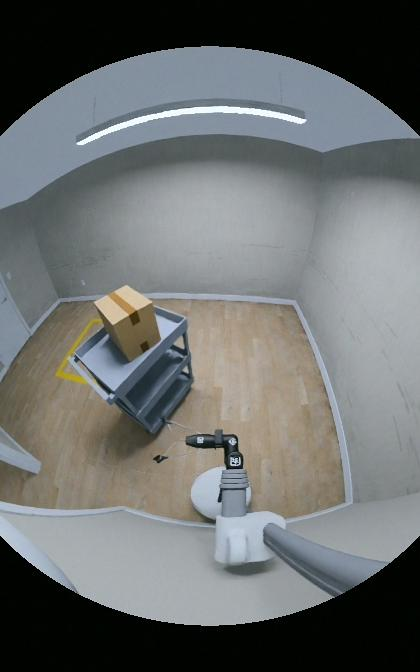

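Request:
move:
  blocking: false
  r2: {"base":{"strafe_m":-0.3,"translate_m":0.15},"pace":"default","contact_limits":{"translate_m":0.3}}
  cameras: []

Request:
wait:
  seconds: 3
  cameras: []

Request:
move:
  blocking: false
  r2: {"base":{"rotate_rad":1.25},"joints":{"wrist_yaw_rad":0.0},"contact_limits":{"rotate_rad":0.3}}
  cameras: []

Request:
wait:
  seconds: 4
  cameras: ["r2_head_camera"]

Scene clock: 1415.70 s.
move: r2 moving
r1: as last shown
r1.lidar_m: 5.16 0.34 0.25 - 0.25 0.25 0.52 3.75 1.09 2.74 2.88 4.00
r1.motor_effort: lift_m=+19(19) arm_m=-4(4) wheel_0=-33(33) wheel_1=+31(32) wheel_2=+8(8)
r1.servo_current: wrist_yaw_rad=46(65) wrist_pitch_rad=39(46) wrist_roll_rad=46(59) gripper_m=39(46)
r1.contact_limits: strafe_m 1
r1.wrist_depth_mm: - 135 - - 370 237 175 / - 121 134 - 377 229 176 / - 124 157 - 379 243 177 / 109 135 208 - 384 231 179 / 213 - - 1863 389 232 179 / 991 1182 193 1182 191 233 179 / 741 750 759 153 357 208 179
r2.base_odometry: x=-4.802 y=+1.169 heading=+3.093
r2.turned_by_wheels: -0.001
r2.turned_by_imu: +0.000
r2.base_tilt: forward=-0.7 right=+0.0
r2.lidar_m: 2.49 0.70 0.66 1.81 0.41 0.30 0.29 0.31 0.46 1.08 1.14 1.61
r2.base_status: translate_m moving; strafe_m moving
r2.joint_positions: lift_m=+0.650 arm_m=+0.000 wrist_yaw_rad=+1.597 wrist_pitch_rad=+0.001 wrist_roll_rad=+0.002 gripper_m=+0.141
r2.joint_status: not commanded
r2.measured_speeds: translate_m=+0.057 strafe_m=-0.108 rotate_rad=+0.006 lift_m=+0.000 arm_m=+0.000 wrist_yaw_rad=+0.000 wrist_pitch_rad=+0.000 wrist_roll_rad=+0.000
r2.motor_effort: lift_m=+14(14) arm_m=-4(4) wheel_0=+6(12) wheel_1=-7(9) wheel_2=-10(10)
r2.servo_current: wrist_yaw_rad=46(59) wrist_pitch_rad=46(46) wrist_roll_rad=59(59) gripper_m=59(59)
r2.contact_limits: translate_m 0.3
r2.hand_pose: x=+0.2507 y=+0.2906 z=+0.8281 quat_wxyz=(+0.698, +0.000, +0.001, +0.716) (m; r2's base frame)
r2.wrist_depth_mm: 691 - - - - - - / 707 - - - - - - / 732 - - - - - - / 732 - - - - 473 424 / 691 - - - - 459 424 / 691 - 1708 - - 204 - / - 1808 1808 - 1863 492 -
pictures: none
No camera images: "cameras" was empty.

Scene clock: 1417.80 s.
earlier move: r2 done
r1.base_odometry: x=-1.870 y=-0.286 heading=-2.373
r1.turned_by_wheels: +0.000
r1.turned_by_imu: +0.000
r1.base_tilt: forward=-1.6 right=+1.3
r1.lidar_m: 5.18 0.34 0.25 - 0.25 0.25 0.51 3.75 1.09 2.72 2.86 4.00
r1.base_status: not commanded
r1.joint_positions: lift_m=+0.124 arm_m=+0.000 wrist_yaw_rad=+3.196 wrist_pitch_rad=+0.002 wrist_roll_rad=+0.000 gripper_m=+0.056
r1.joint_status: not commanded
r1.measured_speeds: all 0
r1.motor_effort: lift_m=+19(19) arm_m=-4(4) wheel_0=-32(33) wheel_1=+31(32) wheel_2=+8(8)
r1.servo_current: wrist_yaw_rad=46(72) wrist_pitch_rad=46(52) wrist_roll_rad=52(65) gripper_m=39(52)
r1.contact_limits: strafe_m 1
r1.hand_pose: x=-0.1218 y=+0.0717 z=+0.3019 quat_wxyz=(-0.027, -0.001, +0.000, +1.000) (m; r1's base frame)
r1.wrist_depth_mm: - 134 - - 370 238 175 / - 121 135 - 375 228 176 / - 124 157 - 379 244 177 / 109 135 208 - 379 231 178 / 213 - - 1863 387 232 179 / 1008 1182 195 1205 191 234 179 / 759 750 741 153 355 208 179
r2.base_odometry: x=-4.925 y=+1.447 heading=+3.093
r2.turned_by_wheels: +0.000
r2.turned_by_imu: +0.001
r2.base_tilt: forward=-0.7 right=+0.1
r2.lidar_m: 2.36 0.92 0.84 0.94 0.64 0.45 0.42 0.46 0.66 0.82 0.89 1.23
r2.base_status: done
r2.joint_positions: lift_m=+0.650 arm_m=+0.000 wrist_yaw_rad=+1.597 wrist_pitch_rad=+0.001 wrist_roll_rad=+0.002 gripper_m=+0.141
r2.joint_status: not commanded
r2.measured_speeds: all 0
r2.motor_effort: lift_m=+14(14) arm_m=-4(4) wheel_0=+2(14) wheel_1=-3(10) wheel_2=-4(10)
r2.servo_current: wrist_yaw_rad=52(59) wrist_pitch_rad=39(46) wrist_roll_rad=46(59) gripper_m=46(59)
r2.contact_limits: translate_m 0.3
r2.hand_pose: x=+0.2507 y=+0.2906 z=+0.8281 quat_wxyz=(+0.698, +0.000, +0.001, +0.716) (m; r2's base frame)
r2.wrist_depth_mm: - - - - - - - / 960 - - - - 750 634 / 991 - - - - 707 640 / 960 - - - - 634 580 / 960 - - - - - - / 960 1025 - - 196 187 - / - 1808 1921 - - - -
wait: 2.10 of 3 s (r2 has come to rest)
pictures: none
No camera images: "cameras" was empty.

Scene clock: 1418.30 s.
move: r2 moving
r1: as last shown
r1.lidar_m: 5.17 0.34 0.25 - 0.25 0.25 0.52 3.72 1.07 2.74 2.87 4.01
r1.motor_effort: lift_m=+19(19) arm_m=-3(4) wheel_0=-33(33) wheel_1=+32(32) wheel_2=+8(8)
r1.servo_current: wrist_yaw_rad=46(72) wrist_pitch_rad=46(46) wrist_roll_rad=59(59) gripper_m=46(46)
r1.contact_limits: strafe_m 1
r1.wrist_depth_mm: - 135 - - 370 236 175 / - 121 134 - 375 229 176 / - 124 157 - 382 242 177 / 108 135 208 - 382 230 178 / 213 - - 1863 387 234 179 / 1008 1205 194 1182 191 233 179 / 741 750 741 154 357 208 179
r2.base_odometry: x=-4.925 y=+1.447 heading=-2.937
r2.turned_by_wheels: +0.253
r2.turned_by_imu: +0.245
r2.base_tilt: forward=-0.7 right=+0.1
r2.lidar_m: 2.38 0.85 0.85 0.86 0.51 0.43 0.43 0.52 0.82 0.83 0.99 1.77
r2.base_status: rotate_rad moving
r2.joint_positions: lift_m=+0.650 arm_m=+0.000 wrist_yaw_rad=+1.036 wrist_pitch_rad=+0.001 wrist_roll_rad=+0.002 gripper_m=+0.141
r2.joint_status: wrist_yaw_rad moving
r2.measured_speeds: translate_m=-0.001 strafe_m=+0.001 rotate_rad=+0.974 lift_m=+0.000 arm_m=+0.000 wrist_yaw_rad=-1.743 wrist_pitch_rad=+0.000 wrist_roll_rad=+0.000
r2.motor_effort: lift_m=+14(14) arm_m=-4(4) wheel_0=-7(12) wheel_1=-9(9) wheel_2=-11(12)
r2.servo_current: wrist_yaw_rad=85(176) wrist_pitch_rad=39(39) wrist_roll_rad=52(59) gripper_m=52(52)
r2.contact_limits: rotate_rad 0.3
r2.hand_pose: x=+0.3931 y=+0.2036 z=+0.8281 quat_wxyz=(+0.869, +0.001, +0.001, +0.495) (m; r2's base frame)
r2.wrist_depth_mm: - - - - - - - / - - - - - - - / - - - - 732 - - / - - - - 715 627 - / - - - - - 634 - / - 204 750 166 196 204 - / 1808 1756 1756 - - - -
pictures: none
No camera images: "cameras" was empty.

Scene clock: 1419.67 s.
earlier move: r2 done
r1.base_odometry: x=-1.870 y=-0.286 heading=-2.373
r1.turned_by_wheels: +0.000
r1.turned_by_imu: +0.000
r1.base_tilt: forward=-1.6 right=+1.2
r1.lidar_m: 5.15 0.34 0.25 - 0.25 0.25 0.52 3.77 1.08 2.73 2.87 4.00
r1.base_status: not commanded
r1.joint_positions: lift_m=+0.124 arm_m=+0.000 wrist_yaw_rad=+3.196 wrist_pitch_rad=+0.002 wrist_roll_rad=+0.000 gripper_m=+0.056
r1.joint_status: not commanded
r1.measured_speeds: all 0
r1.motor_effort: lift_m=+19(19) arm_m=-4(4) wheel_0=-33(33) wheel_1=+31(32) wheel_2=+8(8)
r1.servo_current: wrist_yaw_rad=39(72) wrist_pitch_rad=46(52) wrist_roll_rad=33(59) gripper_m=39(46)
r1.contact_limits: strafe_m 1
r1.hand_pose: x=-0.1218 y=+0.0717 z=+0.3019 quat_wxyz=(-0.027, -0.001, +0.000, +1.000) (m; r1's base frame)
r1.wrist_depth_mm: - 134 - - 370 238 174 / - 121 135 - 375 228 176 / - 124 157 - 382 242 176 / 108 135 208 - 384 231 178 / 213 - - 1863 389 233 179 / 1008 1229 193 1205 191 233 180 / 750 759 750 154 357 208 179
r2.base_odometry: x=-4.925 y=+1.447 heading=-1.941
r2.turned_by_wheels: +0.997
r2.turned_by_imu: +0.970
r2.base_tilt: forward=-0.7 right=+0.1
r2.lidar_m: 0.85 0.95 0.52 0.43 0.42 0.48 0.83 0.81 0.95 1.59 2.38 0.86
r2.base_status: done
r2.joint_positions: lift_m=+0.650 arm_m=+0.000 wrist_yaw_rad=+0.003 wrist_pitch_rad=+0.001 wrist_roll_rad=+0.002 gripper_m=+0.141
r2.joint_status: all done
r2.measured_speeds: all 0
r2.motor_effort: lift_m=+15(15) arm_m=-4(4) wheel_0=-3(12) wheel_1=-4(10) wheel_2=-4(12)
r2.servo_current: wrist_yaw_rad=39(176) wrist_pitch_rad=33(46) wrist_roll_rad=46(59) gripper_m=46(59)
r2.contact_limits: rotate_rad 0.3
r2.hand_pose: x=+0.4596 y=-0.0866 z=+0.8280 quat_wxyz=(+1.000, +0.001, +0.001, +0.001) (m; r2's base frame)
r2.wrist_depth_mm: - - - - - - - / - - - - - 654 - / - - - - 699 647 - / - - - 640 615 585 559 / - - - 1078 - 976 - / - 1983 - 654 198 204 - / 1756 1808 1863 - - - 778
wait: 1.37 of 4 s (r2 has come to rest)
pictures: r2_head_camera
Images, in order (width x height): r2_head_camera 420x560.

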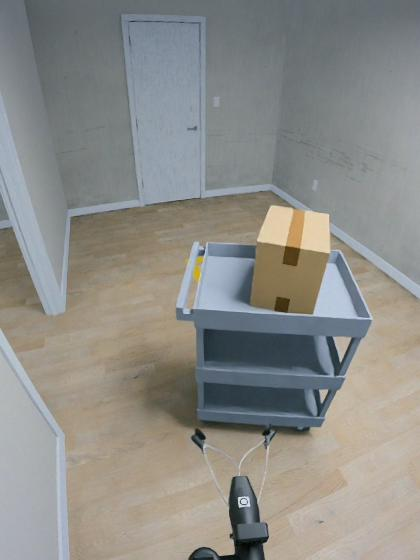

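Request:
move:
  blocking: false
  r2: {"base":{"strafe_m":-0.14},"pace":"default","contact_limits":{"strafe_m":0.3}}
  cameras: []

Request:
wait:
  seconds: 2
  cameras: []

Request:
move:
  blocking: false
  r2: {"base":{"translate_m":0.27},"pace":"slow","contact_limits":{"translate_m":0.6}}
  cameras: []

Request:
wait:
  seconds: 5
  cameras: ["r2_head_camera","r2_wrist_camera"]

Scene clock: 1431.50 s.
move: r2 moving
r1: as last shown
r1.base_tilt: forward=-1.6 right=+1.3
r1.lidar_m: 5.15 0.35 0.25 - 0.25 0.25 0.50 3.74 1.07 2.74 2.89 4.01
r1.motor_effort: lift_m=+19(19) arm_m=-4(4) wheel_0=-32(33) wheel_1=+31(32) wheel_2=+8(8)
r1.servo_current: wrist_yaw_rad=46(65) wrist_pitch_rad=46(52) wrist_roll_rad=39(59) gripper_m=46(46)
r1.contact_limits: strafe_m 1
r1.wrist_depth_mm: - 134 - - 370 238 175 / - 121 135 - 375 229 176 / - 124 157 - 382 242 177 / 109 135 208 - 382 231 178 / 213 - - 1921 387 232 179 / 1008 1229 194 1182 190 234 179 / 759 750 768 153 359 209 179
r2.base_odometry: x=-4.959 y=+1.460 heading=-1.941
r2.turned_by_wheels: +0.000
r2.turned_by_imu: +0.000
r2.base_tilt: forward=-0.7 right=+0.0
r2.lidar_m: 0.83 1.02 0.58 0.46 0.46 0.56 0.80 0.81 0.92 1.59 2.33 0.86
r2.base_status: strafe_m moving
r2.joint_positions: lift_m=+0.650 arm_m=+0.000 wrist_yaw_rad=+0.003 wrist_pitch_rad=+0.001 wrist_roll_rad=+0.002 gripper_m=+0.141
r2.joint_status: not commanded
r2.measured_speeds: translate_m=+0.000 strafe_m=-0.140 rotate_rad=+0.001 lift_m=+0.000 arm_m=+0.000 wrist_yaw_rad=+0.000 wrist_pitch_rad=+0.000 wrist_roll_rad=+0.000
r2.motor_effort: lift_m=+15(15) arm_m=-4(4) wheel_0=+9(13) wheel_1=-11(12) wheel_2=-1(3)
r2.servo_current: wrist_yaw_rad=52(59) wrist_pitch_rad=33(46) wrist_roll_rad=39(65) gripper_m=52(52)
r2.contact_limits: strafe_m 0.3
r2.hand_pose: x=+0.4596 y=-0.0866 z=+0.8280 quat_wxyz=(+1.000, +0.001, +0.001, +0.001) (m; r2's base frame)
r2.wrist_depth_mm: 1618 - - - - - - / 1576 - - - 707 654 - / 1618 - - - 691 661 - / - - - 634 609 580 559 / - - - - - 580 - / - - 654 1042 198 190 - / 1661 1756 1863 - - - 820
pictures: none
No camera images: "cameras" was empty.

Scene clock: 1432.70 s.
earlier move: r2 done
r1.base_odometry: x=-1.870 y=-0.286 heading=-2.373
r1.turned_by_wheels: +0.000
r1.turned_by_imu: +0.000
r1.base_tilt: forward=-1.6 right=+1.3
r1.lidar_m: 5.16 0.31 0.25 - 0.25 0.25 0.51 3.75 1.07 2.75 2.87 4.02
r1.base_status: not commanded
r1.joint_positions: lift_m=+0.124 arm_m=+0.000 wrist_yaw_rad=+3.196 wrist_pitch_rad=+0.002 wrist_roll_rad=+0.000 gripper_m=+0.056
r1.joint_status: not commanded
r1.measured_speeds: all 0
r1.motor_effort: lift_m=+19(19) arm_m=-4(4) wheel_0=-32(33) wheel_1=+32(32) wheel_2=+8(8)
r1.servo_current: wrist_yaw_rad=39(72) wrist_pitch_rad=39(52) wrist_roll_rad=46(65) gripper_m=39(46)
r1.contact_limits: strafe_m 1
r1.hand_pose: x=-0.1218 y=+0.0717 z=+0.3019 quat_wxyz=(-0.027, -0.001, +0.000, +1.000) (m; r1's base frame)
r1.wrist_depth_mm: - 135 - - 370 238 174 / - 121 134 - 375 229 175 / - 124 157 - 382 242 177 / 109 135 208 - 382 231 178 / 213 - - 1921 387 233 179 / 1008 1205 194 1182 191 234 179 / 750 750 750 154 357 208 179
r2.base_odometry: x=-5.055 y=+1.498 heading=-1.941
r2.turned_by_wheels: +0.000
r2.turned_by_imu: +0.000
r2.base_tilt: forward=-0.7 right=+0.1
r2.lidar_m: 0.82 1.23 0.68 0.58 0.57 0.66 0.77 0.77 0.89 1.51 2.22 0.85
r2.base_status: done
r2.joint_positions: lift_m=+0.650 arm_m=+0.000 wrist_yaw_rad=+0.003 wrist_pitch_rad=+0.001 wrist_roll_rad=+0.002 gripper_m=+0.141
r2.joint_status: not commanded
r2.measured_speeds: all 0
r2.motor_effort: lift_m=+15(15) arm_m=-4(4) wheel_0=+2(13) wheel_1=-1(12) wheel_2=+0(3)
r2.servo_current: wrist_yaw_rad=39(59) wrist_pitch_rad=39(46) wrist_roll_rad=39(65) gripper_m=46(52)
r2.contact_limits: strafe_m 0.3
r2.hand_pose: x=+0.4596 y=-0.0866 z=+0.8280 quat_wxyz=(+1.000, +0.001, +0.001, +0.001) (m; r2's base frame)
r2.wrist_depth_mm: 1576 - - - - - - / 1537 - - - 661 - - / 1618 - - 715 654 - - / - - 640 615 597 569 - / 1661 - - - - 960 - / 1708 - 676 1098 198 203 - / 1661 1808 668 - - - 1618
wait: 1.20 of 2 s (r2 has come to rest)
pictures: none
No camera images: "cameras" was empty.

Scene clock: 1433.20 s.
move: r2 moving
r1: as last shown
r1.lidar_m: 5.18 0.34 0.25 - 0.25 0.25 0.50 3.74 1.07 2.74 2.84 3.98
r1.motor_effort: lift_m=+19(19) arm_m=-3(4) wheel_0=-32(33) wheel_1=+31(32) wheel_2=+8(8)
r1.servo_current: wrist_yaw_rad=39(52) wrist_pitch_rad=46(46) wrist_roll_rad=65(65) gripper_m=39(39)
r1.contact_limits: strafe_m 1
r1.wrist_depth_mm: - 134 - - 370 237 174 / - 121 134 - 377 229 176 / - 124 157 - 379 242 177 / 109 135 208 - 382 230 178 / 213 - - 1863 387 232 179 / 991 1229 193 1182 191 232 179 / 759 759 750 153 359 208 179
r2.base_odometry: x=-5.060 y=+1.486 heading=-1.941
r2.turned_by_wheels: +0.000
r2.turned_by_imu: +0.000
r2.base_tilt: forward=-0.7 right=+0.0
r2.lidar_m: 0.81 2.16 0.68 0.55 0.57 0.67 0.80 0.80 0.92 1.52 2.23 0.84
r2.base_status: translate_m moving
r2.joint_positions: lift_m=+0.650 arm_m=+0.000 wrist_yaw_rad=+0.003 wrist_pitch_rad=+0.001 wrist_roll_rad=+0.002 gripper_m=+0.141
r2.joint_status: not commanded
r2.measured_speeds: translate_m=+0.049 strafe_m=+0.000 rotate_rad=+0.000 lift_m=+0.000 arm_m=+0.000 wrist_yaw_rad=+0.000 wrist_pitch_rad=+0.000 wrist_roll_rad=+0.000
r2.motor_effort: lift_m=+15(15) arm_m=-4(4) wheel_0=+3(8) wheel_1=+6(7) wheel_2=-10(10)
r2.servo_current: wrist_yaw_rad=52(52) wrist_pitch_rad=39(46) wrist_roll_rad=52(59) gripper_m=52(52)
r2.contact_limits: translate_m 0.6
r2.hand_pose: x=+0.4596 y=-0.0866 z=+0.8280 quat_wxyz=(+1.000, +0.001, +0.001, +0.001) (m; r2's base frame)
r2.wrist_depth_mm: 1618 - - - - - - / 1576 - - - 654 - - / 1618 - - 707 654 - - / 1618 - 634 609 585 559 - / - - - - - 960 - / 1661 - 668 - 198 203 - / 1661 1756 661 - - - 1618
pictures: none
No camera images: "cameras" was empty.

Scene clock: 1436.67 s.
earlier move: r2 done
r1.base_odometry: x=-1.870 y=-0.286 heading=-2.373
r1.turned_by_wheels: +0.000
r1.turned_by_imu: +0.000
r1.base_tilt: forward=-1.6 right=+1.3
r1.lidar_m: 5.18 0.34 0.25 - 0.25 0.25 0.50 3.75 1.07 2.73 2.88 4.02
r1.base_status: not commanded
r1.joint_positions: lift_m=+0.124 arm_m=+0.000 wrist_yaw_rad=+3.196 wrist_pitch_rad=+0.002 wrist_roll_rad=+0.000 gripper_m=+0.056
r1.joint_status: not commanded
r1.measured_speeds: all 0
r1.motor_effort: lift_m=+19(19) arm_m=-4(4) wheel_0=-32(33) wheel_1=+32(32) wheel_2=+8(8)
r1.servo_current: wrist_yaw_rad=65(78) wrist_pitch_rad=52(52) wrist_roll_rad=39(65) gripper_m=39(52)
r1.contact_limits: strafe_m 1
r1.hand_pose: x=-0.1218 y=+0.0717 z=+0.3019 quat_wxyz=(-0.027, -0.001, +0.000, +1.000) (m; r1's base frame)
r1.wrist_depth_mm: - 134 - - 368 237 175 / - 121 134 - 377 229 176 / - 124 157 - 384 242 177 / 108 135 208 - 384 231 178 / 213 - - 1863 387 232 179 / 1008 1182 193 1182 192 233 179 / 759 759 750 154 357 208 180
r2.base_odometry: x=-5.153 y=+1.246 heading=-1.941
r2.turned_by_wheels: +0.000
r2.turned_by_imu: +0.001
r2.base_tilt: forward=-0.7 right=+0.1
r2.lidar_m: 0.56 0.64 0.76 0.64 0.64 0.71 1.04 1.03 1.18 1.99 2.14 0.56
r2.base_status: done
r2.joint_positions: lift_m=+0.650 arm_m=+0.000 wrist_yaw_rad=+0.003 wrist_pitch_rad=+0.001 wrist_roll_rad=+0.002 gripper_m=+0.141
r2.joint_status: not commanded
r2.measured_speeds: all 0
r2.motor_effort: lift_m=+15(15) arm_m=-4(4) wheel_0=+4(10) wheel_1=+4(8) wheel_2=-6(11)
r2.servo_current: wrist_yaw_rad=46(65) wrist_pitch_rad=39(46) wrist_roll_rad=46(59) gripper_m=46(59)
r2.contact_limits: translate_m 0.6
r2.hand_pose: x=+0.4596 y=-0.0866 z=+0.8280 quat_wxyz=(+1.000, +0.001, +0.001, +0.001) (m; r2's base frame)
r2.wrist_depth_mm: - - - - 399 377 - / - - - 445 404 377 - / - - - 445 407 379 - / 418 - 778 436 397 375 691 / 392 375 355 342 327 310 304 / - 219 216 166 198 204 - / 1618 1661 1808 - - - 1708
wait: 3.47 of 5 s (r2 has come to rest)
pictures: r2_head_camera, r2_wrist_camera
Images, in order (width x height): r2_head_camera 420x560, r2_wrist_camera 616x392.

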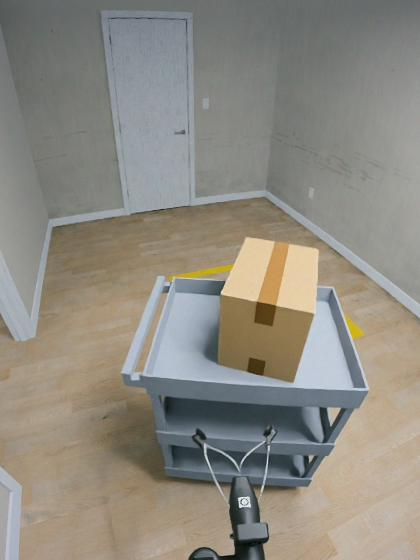

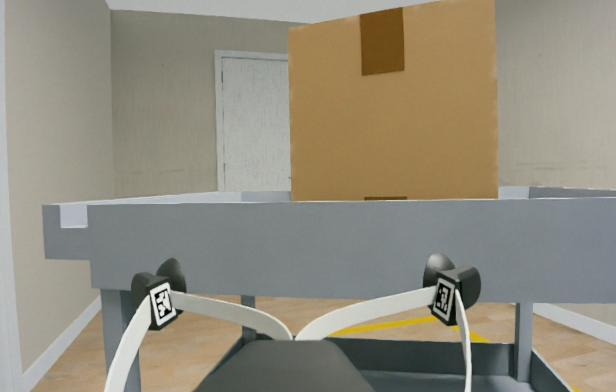

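Request:
move:
  blocking: false
  r2: {"joints":{"lift_m":0.67}}
  cameras: []

Request:
wait:
  seconds: 1.5
  cameras: []

Request:
move:
  blocking: false
  r2: {"base":{"translate_m":0.3},"pace":"slow","contact_limits":{"translate_m":0.6}}
  cameras: []

Request:
wait:
  seconds: 5
  cameras: ["r2_head_camera","r2_wrist_camera"]

Scene clock: 1459.10 s.
move: r2 moving
r1: as last shown
r1.lidar_m: 5.16 0.33 0.25 - 0.25 0.25 0.53 3.74 1.06 2.75 2.86 3.98
r1.motor_effort: lift_m=+19(19) arm_m=-4(4) wheel_0=-32(33) wheel_1=+31(32) wheel_2=+8(8)
r1.servo_current: wrist_yaw_rad=46(59) wrist_pitch_rad=46(46) wrist_roll_rad=52(65) gripper_m=46(46)
r1.contact_limits: strafe_m 1
r1.wrist_depth_mm: - 134 - - 370 237 174 / - 121 134 - 377 228 175 / - 124 157 - 379 243 177 / 108 135 208 - 384 232 178 / 213 - - 1863 387 231 179 / 1008 1205 193 1205 190 234 179 / 759 759 741 153 359 208 179
r2.base_odometry: x=-5.153 y=+1.246 heading=-1.941
r2.turned_by_wheels: +0.000
r2.turned_by_imu: +0.000
r2.base_tilt: forward=-0.7 right=+0.1
r2.lidar_m: 0.56 0.65 0.80 0.65 0.64 0.73 1.02 1.04 1.18 2.02 2.16 0.55
r2.base_status: not commanded
r2.joint_positions: lift_m=+0.670 arm_m=+0.000 wrist_yaw_rad=+0.003 wrist_pitch_rad=+0.001 wrist_roll_rad=+0.002 gripper_m=+0.141
r2.joint_status: lift_m moving
r2.measured_speeds: translate_m=+0.000 strafe_m=+0.000 rotate_rad=+0.000 lift_m=+0.009 arm_m=+0.000 wrist_yaw_rad=+0.000 wrist_pitch_rad=+0.000 wrist_roll_rad=+0.000
r2.motor_effort: lift_m=+20(24) arm_m=-4(4) wheel_0=+4(4) wheel_1=+4(5) wheel_2=-6(7)
r2.servo_current: wrist_yaw_rad=46(59) wrist_pitch_rad=39(46) wrist_roll_rad=46(52) gripper_m=46(52)
r2.contact_limits: translate_m 0.6
r2.hand_pose: x=+0.4596 y=-0.0866 z=+0.8475 quat_wxyz=(+1.000, +0.001, +0.001, +0.001) (m; r2's base frame)
r2.wrist_depth_mm: - - - - 415 377 - / - - - 445 404 379 - / - - - 445 410 382 - / - - - 449 410 382 - / 394 377 357 342 325 312 304 / - 377 355 338 327 310 307 / 1808 1661 1808 - - - 1708
pictures: none
No camera images: "cameras" was empty.

Scene clock: 1459.40 s.
earlier move: r2 done
r1.base_odometry: x=-1.870 y=-0.286 heading=-2.373
r1.turned_by_wheels: +0.000
r1.turned_by_imu: +0.000
r1.base_tilt: forward=-1.6 right=+1.3
r1.lidar_m: 5.14 0.35 0.25 - 0.25 0.25 0.49 3.76 1.10 2.73 2.88 3.99
r1.base_status: not commanded
r1.joint_positions: lift_m=+0.124 arm_m=+0.000 wrist_yaw_rad=+3.196 wrist_pitch_rad=+0.002 wrist_roll_rad=+0.000 gripper_m=+0.056
r1.joint_status: not commanded
r1.measured_speeds: all 0
r1.motor_effort: lift_m=+19(19) arm_m=-3(4) wheel_0=-33(33) wheel_1=+31(32) wheel_2=+8(8)
r1.servo_current: wrist_yaw_rad=39(65) wrist_pitch_rad=52(52) wrist_roll_rad=52(65) gripper_m=39(46)
r1.contact_limits: strafe_m 1
r1.hand_pose: x=-0.1218 y=+0.0717 z=+0.3019 quat_wxyz=(-0.027, -0.001, +0.000, +1.000) (m; r1's base frame)
r1.wrist_depth_mm: - 134 - - 368 236 175 / - 121 134 - 375 228 176 / - 124 157 - 382 243 177 / 109 135 208 - 384 231 178 / 213 - - 1863 389 233 179 / 1025 1229 193 1182 190 232 179 / 750 759 750 153 355 208 180
r2.base_odometry: x=-5.153 y=+1.246 heading=-1.941
r2.turned_by_wheels: +0.000
r2.turned_by_imu: +0.000
r2.base_tilt: forward=-0.7 right=+0.1
r2.lidar_m: 0.56 0.64 0.75 0.64 0.63 0.75 1.05 1.03 1.17 2.01 2.16 0.57
r2.base_status: not commanded
r2.joint_positions: lift_m=+0.670 arm_m=+0.000 wrist_yaw_rad=+0.003 wrist_pitch_rad=+0.001 wrist_roll_rad=+0.002 gripper_m=+0.141
r2.joint_status: all done
r2.measured_speeds: all 0
r2.motor_effort: lift_m=+21(24) arm_m=-4(4) wheel_0=+4(4) wheel_1=+4(5) wheel_2=-7(7)
r2.servo_current: wrist_yaw_rad=52(59) wrist_pitch_rad=39(46) wrist_roll_rad=33(52) gripper_m=52(52)
r2.contact_limits: translate_m 0.6
r2.hand_pose: x=+0.4596 y=-0.0866 z=+0.8475 quat_wxyz=(+1.000, +0.001, +0.001, +0.001) (m; r2's base frame)
r2.wrist_depth_mm: - - - - 418 375 - / - - - 445 407 377 - / - - - 445 404 382 - / - - - 445 407 384 - / 392 375 355 340 327 312 304 / - 377 353 338 327 310 307 / 1863 1708 1808 - - - 1708
wait: 0.30 of 1.5 s (r2 has come to rest)
pictures: none
No camera images: "cameras" was empty.

Scene clock: 1459.90 s.
move: r2 moving
r1: as last shown
r1.lidar_m: 5.17 0.32 0.25 - 0.25 0.25 0.50 3.77 1.08 2.75 2.86 3.96
r1.motor_effort: lift_m=+19(19) arm_m=-3(4) wheel_0=-32(33) wheel_1=+31(32) wheel_2=+8(8)
r1.servo_current: wrist_yaw_rad=39(59) wrist_pitch_rad=39(46) wrist_roll_rad=46(65) gripper_m=39(46)
r1.contact_limits: strafe_m 1
r1.wrist_depth_mm: - 135 - - 370 237 175 / - 121 134 - 375 229 176 / - 124 157 - 382 243 177 / 109 135 208 - 384 231 178 / 213 - - 1983 384 233 179 / 1008 1255 194 1205 191 234 179 / 741 759 750 153 359 208 179
r2.base_odometry: x=-5.157 y=+1.235 heading=-1.941
r2.turned_by_wheels: +0.000
r2.turned_by_imu: +0.000
r2.base_tilt: forward=-0.6 right=+0.1
r2.lidar_m: 0.55 0.65 0.78 0.65 0.65 0.73 1.05 1.03 1.21 2.00 2.14 0.57
r2.base_status: translate_m moving
r2.joint_positions: lift_m=+0.670 arm_m=+0.000 wrist_yaw_rad=+0.003 wrist_pitch_rad=+0.001 wrist_roll_rad=+0.002 gripper_m=+0.141
r2.joint_status: not commanded
r2.measured_speeds: translate_m=+0.048 strafe_m=+0.000 rotate_rad=+0.000 lift_m=+0.000 arm_m=+0.000 wrist_yaw_rad=+0.000 wrist_pitch_rad=+0.000 wrist_roll_rad=+0.000
r2.motor_effort: lift_m=+21(21) arm_m=-4(4) wheel_0=+6(7) wheel_1=+5(7) wheel_2=-9(11)
r2.servo_current: wrist_yaw_rad=59(59) wrist_pitch_rad=46(46) wrist_roll_rad=52(65) gripper_m=52(59)
r2.contact_limits: translate_m 0.6
r2.hand_pose: x=+0.4596 y=-0.0866 z=+0.8475 quat_wxyz=(+1.000, +0.001, +0.001, +0.001) (m; r2's base frame)
r2.wrist_depth_mm: - - - - 402 366 - / - - - 430 394 370 - / - - - 436 394 373 - / - - - 439 399 375 - / 379 359 347 330 319 301 297 / - 217 342 327 315 300 297 / 1808 1756 1756 - - 1921 1808
pictures: none
No camera images: "cameras" was empty.

Scene clock: 1463.67 s.
earlier move: r2 done
r1.base_odometry: x=-1.870 y=-0.286 heading=-2.373
r1.turned_by_wheels: +0.000
r1.turned_by_imu: +0.000
r1.base_tilt: forward=-1.6 right=+1.3
r1.lidar_m: 5.16 0.34 0.25 - 0.25 0.25 0.49 3.77 1.08 2.72 2.89 4.00
r1.base_status: not commanded
r1.joint_positions: lift_m=+0.124 arm_m=+0.000 wrist_yaw_rad=+3.196 wrist_pitch_rad=+0.002 wrist_roll_rad=+0.000 gripper_m=+0.056
r1.joint_status: not commanded
r1.measured_speeds: all 0
r1.motor_effort: lift_m=+19(19) arm_m=-3(4) wheel_0=-32(33) wheel_1=+32(32) wheel_2=+8(8)
r1.servo_current: wrist_yaw_rad=39(72) wrist_pitch_rad=39(52) wrist_roll_rad=52(65) gripper_m=39(46)
r1.contact_limits: strafe_m 1
r1.hand_pose: x=-0.1218 y=+0.0717 z=+0.3019 quat_wxyz=(-0.027, -0.001, +0.000, +1.000) (m; r1's base frame)
r1.wrist_depth_mm: - 134 - - 370 237 175 / - 121 134 1983 377 229 176 / - 124 157 - 379 242 177 / 108 135 208 - 387 231 179 / 213 - - 1808 389 232 180 / 1008 1205 194 1160 191 232 179 / 741 759 750 153 359 208 180
r2.base_odometry: x=-5.261 y=+0.967 heading=-1.941
r2.turned_by_wheels: +0.000
r2.turned_by_imu: -0.001
r2.base_tilt: forward=-0.6 right=+0.0
r2.lidar_m: 0.46 1.72 0.86 0.73 0.74 0.85 1.33 1.32 1.49 2.07 0.65 0.47
r2.base_status: done
r2.joint_positions: lift_m=+0.670 arm_m=+0.000 wrist_yaw_rad=-0.008 wrist_pitch_rad=+0.001 wrist_roll_rad=+0.002 gripper_m=+0.141
r2.joint_status: not commanded
r2.measured_speeds: all 0
r2.motor_effort: lift_m=+21(21) arm_m=+5(5) wheel_0=+3(12) wheel_1=+4(7) wheel_2=-9(19)
r2.servo_current: wrist_yaw_rad=46(78) wrist_pitch_rad=39(46) wrist_roll_rad=52(65) gripper_m=39(59)
r2.contact_limits: translate_m 0.6
r2.hand_pose: x=+0.4586 y=-0.0896 z=+0.8475 quat_wxyz=(+1.000, +0.001, +0.001, -0.004) (m; r2's base frame)
r2.wrist_depth_mm: - - - - 334 312 298 / - - - - 336 315 300 / - - - - 338 317 301 / - - - - 340 317 303 / 263 250 247 242 238 235 232 / 256 252 247 242 238 234 233 / 1756 - 250 - - - -
wait: 3.77 of 5 s (r2 has come to rest)
pictures: r2_head_camera, r2_wrist_camera
Images, in order (width x height): r2_head_camera 420x560, r2_wrist_camera 616x392.

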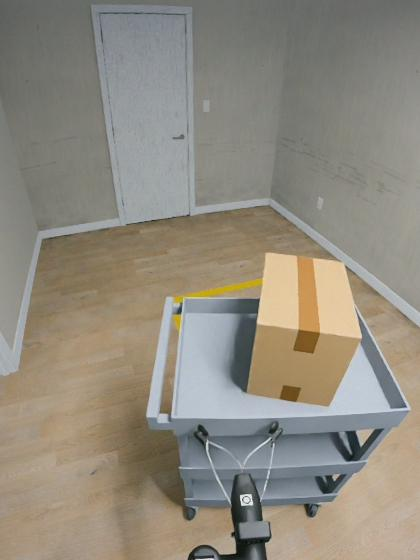

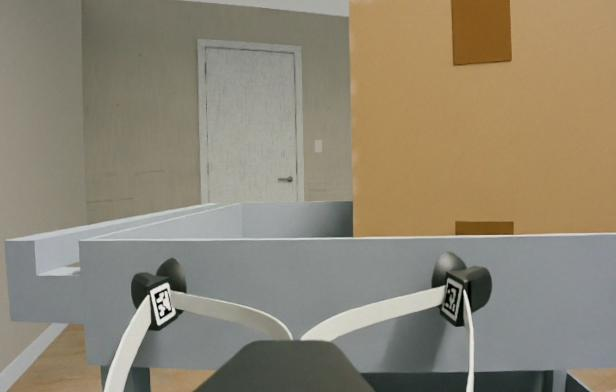

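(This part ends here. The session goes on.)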